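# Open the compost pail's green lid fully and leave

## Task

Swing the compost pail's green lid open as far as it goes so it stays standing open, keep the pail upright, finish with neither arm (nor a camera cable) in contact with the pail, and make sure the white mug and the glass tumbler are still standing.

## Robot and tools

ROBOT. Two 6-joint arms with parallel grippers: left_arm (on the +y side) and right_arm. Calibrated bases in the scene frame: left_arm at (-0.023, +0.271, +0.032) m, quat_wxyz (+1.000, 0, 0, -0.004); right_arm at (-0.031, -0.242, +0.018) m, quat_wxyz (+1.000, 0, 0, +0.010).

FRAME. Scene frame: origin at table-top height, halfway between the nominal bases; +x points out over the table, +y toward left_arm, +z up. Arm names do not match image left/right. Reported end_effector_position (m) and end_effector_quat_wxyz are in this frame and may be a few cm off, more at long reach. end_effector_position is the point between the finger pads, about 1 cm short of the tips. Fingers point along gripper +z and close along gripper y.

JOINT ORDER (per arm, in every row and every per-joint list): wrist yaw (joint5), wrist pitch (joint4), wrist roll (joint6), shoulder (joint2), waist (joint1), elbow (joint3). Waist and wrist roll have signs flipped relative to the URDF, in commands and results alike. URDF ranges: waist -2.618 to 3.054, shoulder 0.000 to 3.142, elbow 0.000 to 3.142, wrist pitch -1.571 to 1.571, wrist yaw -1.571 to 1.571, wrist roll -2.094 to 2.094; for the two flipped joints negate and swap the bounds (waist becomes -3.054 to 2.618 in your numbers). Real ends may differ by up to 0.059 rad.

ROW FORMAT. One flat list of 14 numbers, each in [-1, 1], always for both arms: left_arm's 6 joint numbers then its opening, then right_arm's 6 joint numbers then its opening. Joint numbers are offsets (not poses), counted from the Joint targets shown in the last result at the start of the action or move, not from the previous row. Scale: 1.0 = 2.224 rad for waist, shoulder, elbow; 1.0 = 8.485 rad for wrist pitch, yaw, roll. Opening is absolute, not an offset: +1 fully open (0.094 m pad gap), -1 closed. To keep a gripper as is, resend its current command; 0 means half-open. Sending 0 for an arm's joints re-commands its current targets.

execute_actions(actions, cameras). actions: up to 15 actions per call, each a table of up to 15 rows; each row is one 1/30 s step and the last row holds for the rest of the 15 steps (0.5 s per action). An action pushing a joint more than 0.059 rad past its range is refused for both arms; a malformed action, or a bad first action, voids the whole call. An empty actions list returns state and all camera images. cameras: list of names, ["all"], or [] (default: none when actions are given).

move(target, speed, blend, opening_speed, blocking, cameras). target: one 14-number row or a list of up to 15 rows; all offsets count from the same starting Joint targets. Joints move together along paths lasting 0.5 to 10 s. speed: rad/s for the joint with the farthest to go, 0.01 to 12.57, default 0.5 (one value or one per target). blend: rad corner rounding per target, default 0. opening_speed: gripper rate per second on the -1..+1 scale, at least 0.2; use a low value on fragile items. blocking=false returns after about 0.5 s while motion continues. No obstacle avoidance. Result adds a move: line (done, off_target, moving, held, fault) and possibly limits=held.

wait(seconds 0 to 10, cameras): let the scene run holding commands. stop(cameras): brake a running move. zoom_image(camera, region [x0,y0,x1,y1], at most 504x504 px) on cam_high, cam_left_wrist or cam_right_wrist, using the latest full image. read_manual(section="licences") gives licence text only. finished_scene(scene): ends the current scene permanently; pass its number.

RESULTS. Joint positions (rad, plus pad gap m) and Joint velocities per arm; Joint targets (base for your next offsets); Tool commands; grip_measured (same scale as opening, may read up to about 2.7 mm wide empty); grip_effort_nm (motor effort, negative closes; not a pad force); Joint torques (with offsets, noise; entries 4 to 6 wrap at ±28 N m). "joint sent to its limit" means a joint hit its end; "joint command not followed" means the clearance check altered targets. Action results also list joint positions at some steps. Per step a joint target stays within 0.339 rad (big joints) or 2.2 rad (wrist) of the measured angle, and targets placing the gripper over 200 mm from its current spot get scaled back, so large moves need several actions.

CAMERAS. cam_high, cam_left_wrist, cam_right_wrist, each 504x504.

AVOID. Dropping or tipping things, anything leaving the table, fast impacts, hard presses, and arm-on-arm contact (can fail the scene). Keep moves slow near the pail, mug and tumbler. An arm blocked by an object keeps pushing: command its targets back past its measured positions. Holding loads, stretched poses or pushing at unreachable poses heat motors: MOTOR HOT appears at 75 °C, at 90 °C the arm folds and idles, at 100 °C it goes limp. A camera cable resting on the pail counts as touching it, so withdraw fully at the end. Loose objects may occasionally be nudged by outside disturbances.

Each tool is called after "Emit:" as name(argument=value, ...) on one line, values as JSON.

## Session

Emit:
execute_actions(actions=[])

Emit:
zoom_image(camera="cam_high", region=[180, 190, 330, 340])

Scene clock: 0.00 s.
left_arm: end_effector_position=(+0.3445, +0.2052, +0.2618) grip_measured=+1.000 grip_effort_nm=n/a end_effector_quat_wxyz=(+0.387, -0.070, +0.918, -0.049) | right_arm: end_effector_position=(+0.2838, -0.1894, +0.2701) grip_measured=+1.000 grip_effort_nm=n/a end_effector_quat_wxyz=(+0.501, +0.201, +0.842, +0.009)
Joint names: [wrist yaw, wrist pitch, wrist roll, shoulder, waist, elbow]
Joint positions: left_arm=[-0.142 -0.664 0.34 1.289 0.239 1.174 0.094] | right_arm=[0.59 -0.565 -0.645 1.01 -0.459 0.933 0.094]
Joint velocities: within noise
Joint torques (N m): no reading
Heat: left arm: 25 °C; right arm: 25 °C.
Joint targets: left_arm=[-0.145 -0.670 0.339 1.282 0.239 1.181] | right_arm=[0.600 -0.575 -0.644 1.004 -0.459 0.942]
Tool commands: left_gripper/opening=+1.0 right_gripper/opening=+1.0

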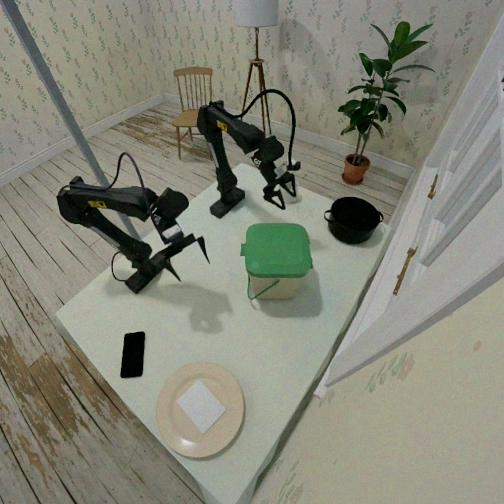

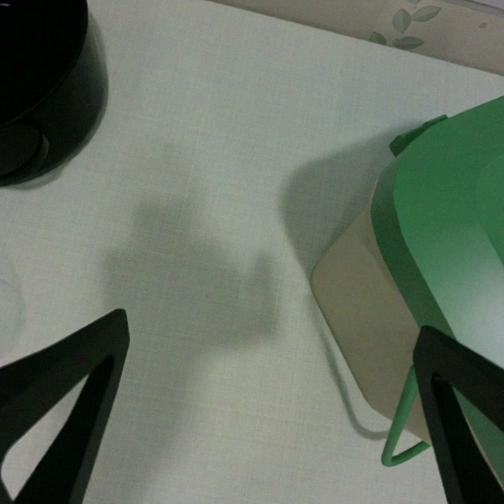

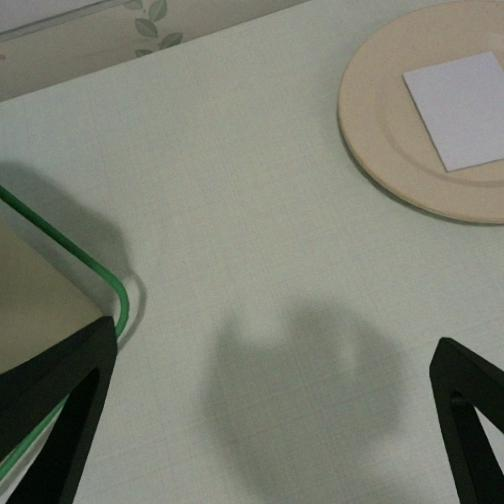

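Scaled by 3.360 from the camera's 504x504 image, which has a finer 720x720 frame.

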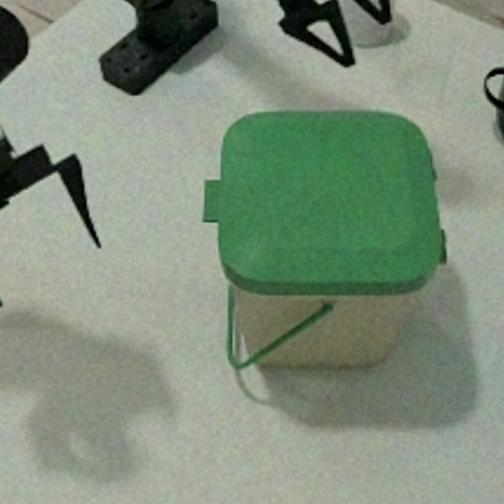

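Emit:
move(target=[0,0,0,-0.18,0,0,1,-0.0707,0.1137,0.0759,-0.1817,-0.0378,-0.3561,1], speed=1.2, cameras=["all"])

Emit:
zoom_image(camera="cam_high", region=[180, 190, 330, 340])

Scene clock: 7.10 s.
left_arm: end_effector_position=(+0.2742, +0.2230, +0.3916) grip_measured=+1.000 grip_effort_nm=-0.002 end_effector_quat_wxyz=(+0.555, -0.078, +0.822, -0.107) | right_arm: end_effector_position=(+0.2229, -0.0851, +0.2135) grip_measured=+1.000 grip_effort_nm=-0.046 end_effector_quat_wxyz=(+0.650, -0.195, +0.710, +0.186)
Joint names: [wrist yaw, wrist pitch, wrist roll, shoulder, waist, elbow]
Joint positions: left_arm=[-0.142 -0.665 0.34 0.883 0.239 1.174 0.094] | right_arm=[0.01 0.37 -0.012 0.613 -0.537 0.158 0.094]
Joint torques (N m): left_arm=[-0.08 1.88 -0.01 -0.59 -0.02 7.95] | right_arm=[-0.2 1.93 0.17 -1.05 -0.5 6.37]
Heat: left arm: 25 °C; right arm: 25 °C.
Joint targets: left_arm=[-0.145 -0.669 0.339 0.881 0.239 1.181] | right_arm=[0.001 0.389 0.000 0.600 -0.543 0.150]
move: done

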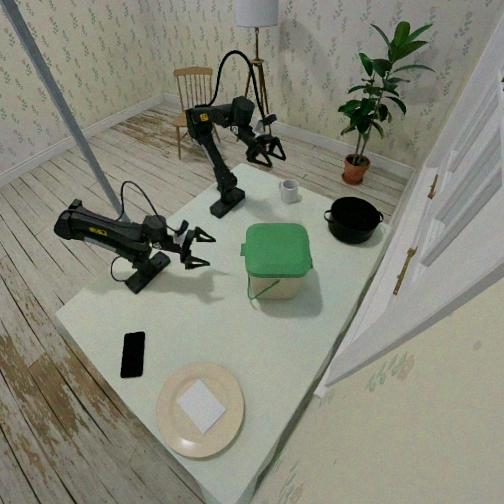

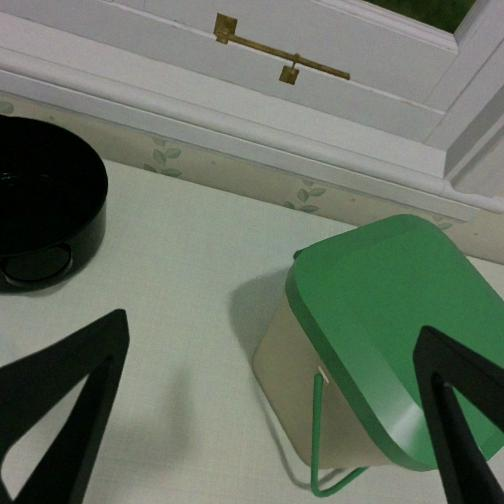

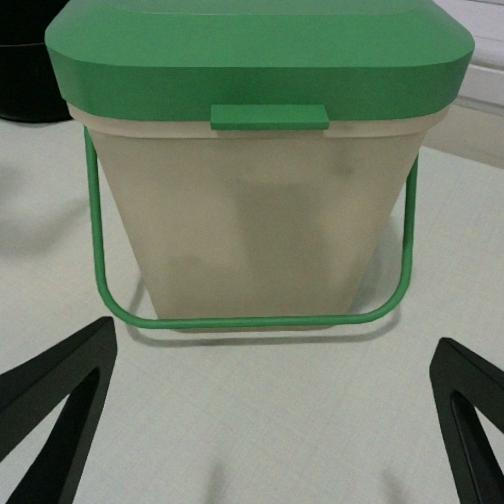

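Scaled by 3.360 from the camera's 504x504 image, which has a finer 720x720 frame.

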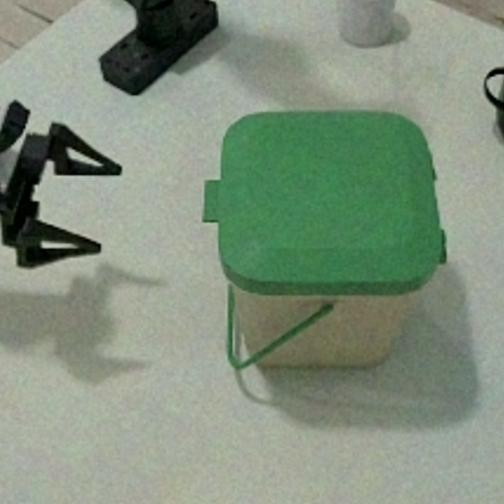

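Emit:
move(target=[[0,0,0,0,0,0,1,0,0.0635,0.185,0.25,-0.0054,0.0126,-0.95],[0,0,0,0,0,0,1,0,0.0866,0.185,0.3957,-0.0054,0.0928,-0.95]], speed=[1.0,0.35], cameras=["cam_high","cam_right_wrist"])

Emit:
zoom_image(camera="cam_high", region=[180, 190, 330, 340])

Scene clock: 28.37 s.
left_arm: end_effector_position=(+0.2742, +0.2230, +0.3916) grip_measured=+1.000 grip_effort_nm=0.002 end_effector_quat_wxyz=(+0.555, -0.078, +0.822, -0.107) | right_arm: end_effector_position=(+0.3059, -0.0278, +0.1956) grip_measured=-0.947 grip_effort_nm=-0.188 end_effector_quat_wxyz=(+0.610, -0.627, +0.347, -0.338)
Joint names: [wrist yaw, wrist pitch, wrist roll, shoulder, waist, elbow]
Joint positions: left_arm=[-0.142 -0.665 0.34 0.883 0.239 1.174 0.094] | right_arm=[0.009 1.107 1.571 1.466 -0.549 0.332 0.002]
Joint torques (N m): left_arm=[-0.08 1.89 -0.01 -0.55 0.01 7.97] | right_arm=[-0.15 1.92 0.01 -4.15 -0.54 7.46]
Heat: left arm: 27 °C; right arm: 30 °C.
Joint targets: left_arm=[-0.145 -0.669 0.339 0.881 0.239 1.181] | right_arm=[0.000 1.124 1.569 1.480 -0.555 0.356]
move: done
Images, in order (width x height): cam_high 504x504, cam_right_wrist 504x504.

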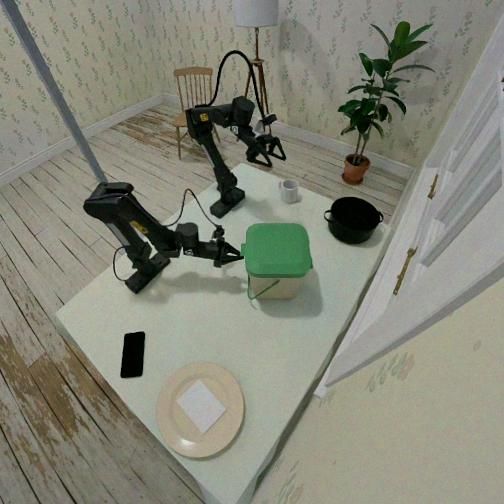

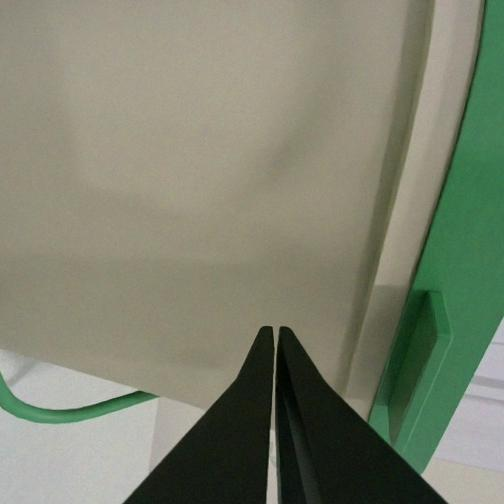

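Scaled by 3.360 from the camera's 504x504 image, which has a finer 720x720 frame.

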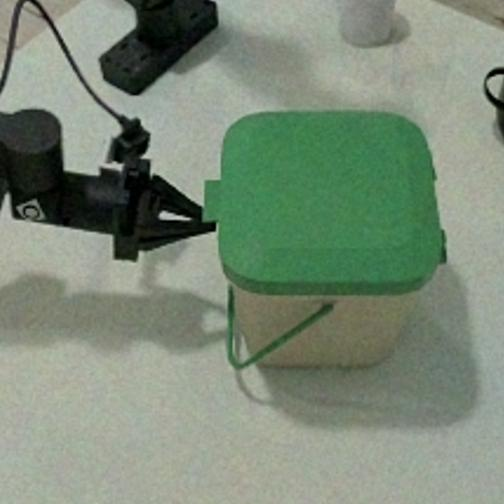

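Emit:
move(target=[[0,0,0,0,0,0,1,0,-0.003,0,-0.022,-0.0036,0.0118,-0.95],[0,0,0,0,0,0,1,0,-0.0341,0,-0.0911,-0.0036,0.0614,-0.95],[0,0,0,0,0,0,1,0,-0.0556,0,-0.0809,-0.0036,0.1763,-0.95]], speed=[0.12,0.2,0.25], blend=[0.01,0.03,0], cameras=["cam_high","cam_right_wrist"])

Scene clock: 43.70 s.
left_arm: end_effector_position=(+0.2742, +0.2230, +0.3916) grip_measured=+1.000 grip_effort_nm=0.002 end_effector_quat_wxyz=(+0.555, -0.078, +0.822, -0.107) | right_arm: end_effector_position=(+0.3368, -0.0038, +0.3145) grip_measured=-0.947 grip_effort_nm=-0.173 end_effector_quat_wxyz=(+0.634, -0.606, +0.332, -0.348)
Joint names: [wrist yaw, wrist pitch, wrist roll, shoulder, waist, elbow]
Joint positions: left_arm=[-0.142 -0.665 0.34 0.883 0.239 1.174 0.094] | right_arm=[0.009 0.645 1.571 1.316 -0.557 0.717 0.002]
Joint torques (N m): left_arm=[-0.08 1.88 -0.02 -0.57 0.06 7.97] | right_arm=[-0.15 1.81 0.01 -7.09 -0.51 9.76]
Heat: left arm: 28 °C; right arm: 32 °C.
Joint targets: left_arm=[-0.145 -0.669 0.339 0.881 0.239 1.181] | right_arm=[0.000 0.652 1.569 1.300 -0.563 0.748]
move: done
Images, in order (width x height): cam_high 504x504, cam_right_wrist 504x504.

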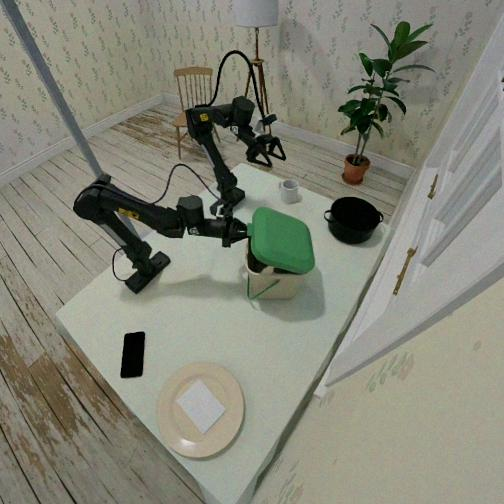

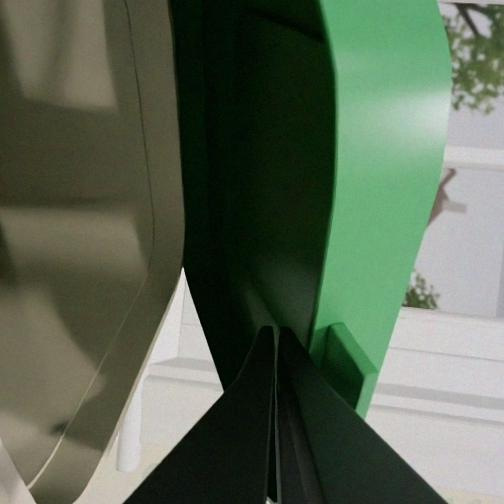

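Emit:
move(target=[[0,0,0,0,0,0,1,0,-0.0021,0,0.1077,0,0.1608,-0.95],[0,0,0,0,0,0,1,0,-0.0216,0,0.2487,0,0.3761,-0.95],[0,0,0,0,0,0,1,0,-0.0628,0,0.415,0,0.6545,-0.95]], speed=[0.3,0.3,0.22], blend=[0.05,0.1,0], cameras=["cam_high","cam_right_wrist"])

Scene clock: 53.73 s.
left_arm: end_effector_position=(+0.2742, +0.2230, +0.3916) grip_measured=+1.000 grip_effort_nm=-0.007 end_effector_quat_wxyz=(+0.555, -0.078, +0.822, -0.107) | right_arm: end_effector_position=(+0.5287, +0.1210, +0.4327) grip_measured=-0.947 grip_effort_nm=-0.173 end_effector_quat_wxyz=(+0.652, -0.587, +0.322, -0.357)
Joint names: [wrist yaw, wrist pitch, wrist roll, shoulder, waist, elbow]
Joint positions: left_arm=[-0.142 -0.665 0.34 0.883 0.239 1.174 0.094] | right_arm=[0.009 0.123 1.571 2.191 -0.557 2.173 0.002]
Joint torques (N m): left_arm=[-0.08 1.87 -0.01 -0.61 0.03 7.95] | right_arm=[-0.14 1.68 0.01 -11.85 -0.53 9.89]
Heat: left arm: 29 °C; right arm: 32 °C.
Joint targets: left_arm=[-0.145 -0.669 0.339 0.881 0.239 1.181] | right_arm=[0.000 0.119 1.569 2.223 -0.563 2.204]
move: done
Images, in order (width x height): cam_high 504x504, cam_right_wrist 504x504.

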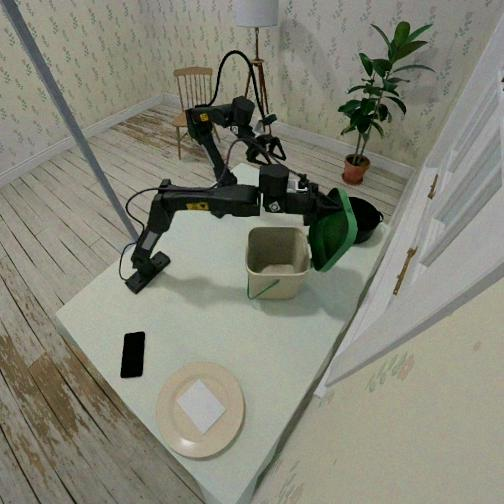

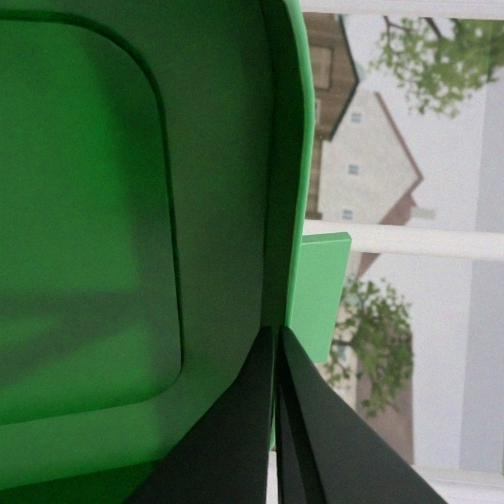

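Retract: reverse to a85, a60.

Emit:
move(target=[[0,0,0,0,0,0,1,0,0.0412,0,-0.1664,0,-0.2784,-0.95],[0,0,0,0,0,0,1,0,0.0607,0,-0.3073,0,-0.4937,-0.95]], speed=0.6, blend=[0.1,0], cameras=["cam_high","cam_right_wrist"])

Scene clock: 58.63 s.
left_arm: end_effector_position=(+0.2742, +0.2230, +0.3916) grip_measured=+1.000 grip_effort_nm=0.002 end_effector_quat_wxyz=(+0.555, -0.078, +0.822, -0.107) | right_arm: end_effector_position=(+0.4013, +0.0381, +0.3805) grip_measured=-0.947 grip_effort_nm=-0.173 end_effector_quat_wxyz=(+0.664, -0.572, +0.314, -0.364)
Joint names: [wrist yaw, wrist pitch, wrist roll, shoulder, waist, elbow]
Joint positions: left_arm=[-0.142 -0.665 0.34 0.883 0.239 1.174 0.094] | right_arm=[0.009 0.615 1.571 1.583 -0.557 1.116 0.002]
Joint torques (N m): left_arm=[-0.07 1.87 -0.03 -0.55 0.03 7.92] | right_arm=[-0.15 1.85 0.01 -12.71 -0.51 6.12]
Heat: left arm: 29 °C; right arm: 32 °C.
Joint targets: left_arm=[-0.145 -0.669 0.339 0.881 0.239 1.181] | right_arm=[0.000 0.635 1.569 1.539 -0.563 1.106]
move: off_target (right_arm); right_arm: the shoulder is farthest, 0.043 rad from its target
Images, in order (width x height): cam_high 504x504, cam_right_wrist 504x504.

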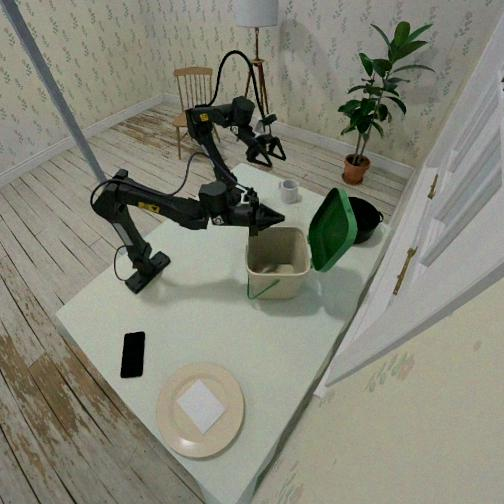

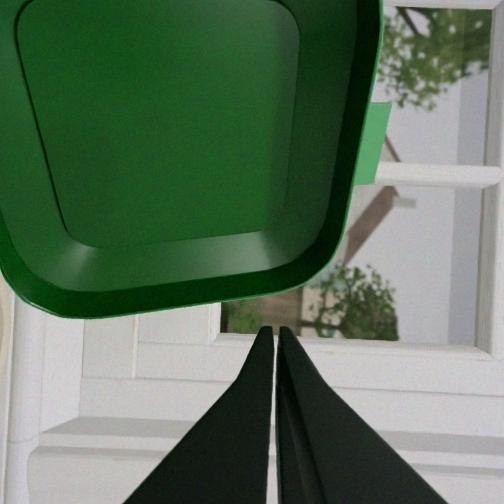

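Emit:
finished_scene(scene=3)

The scene is finished: the task was done.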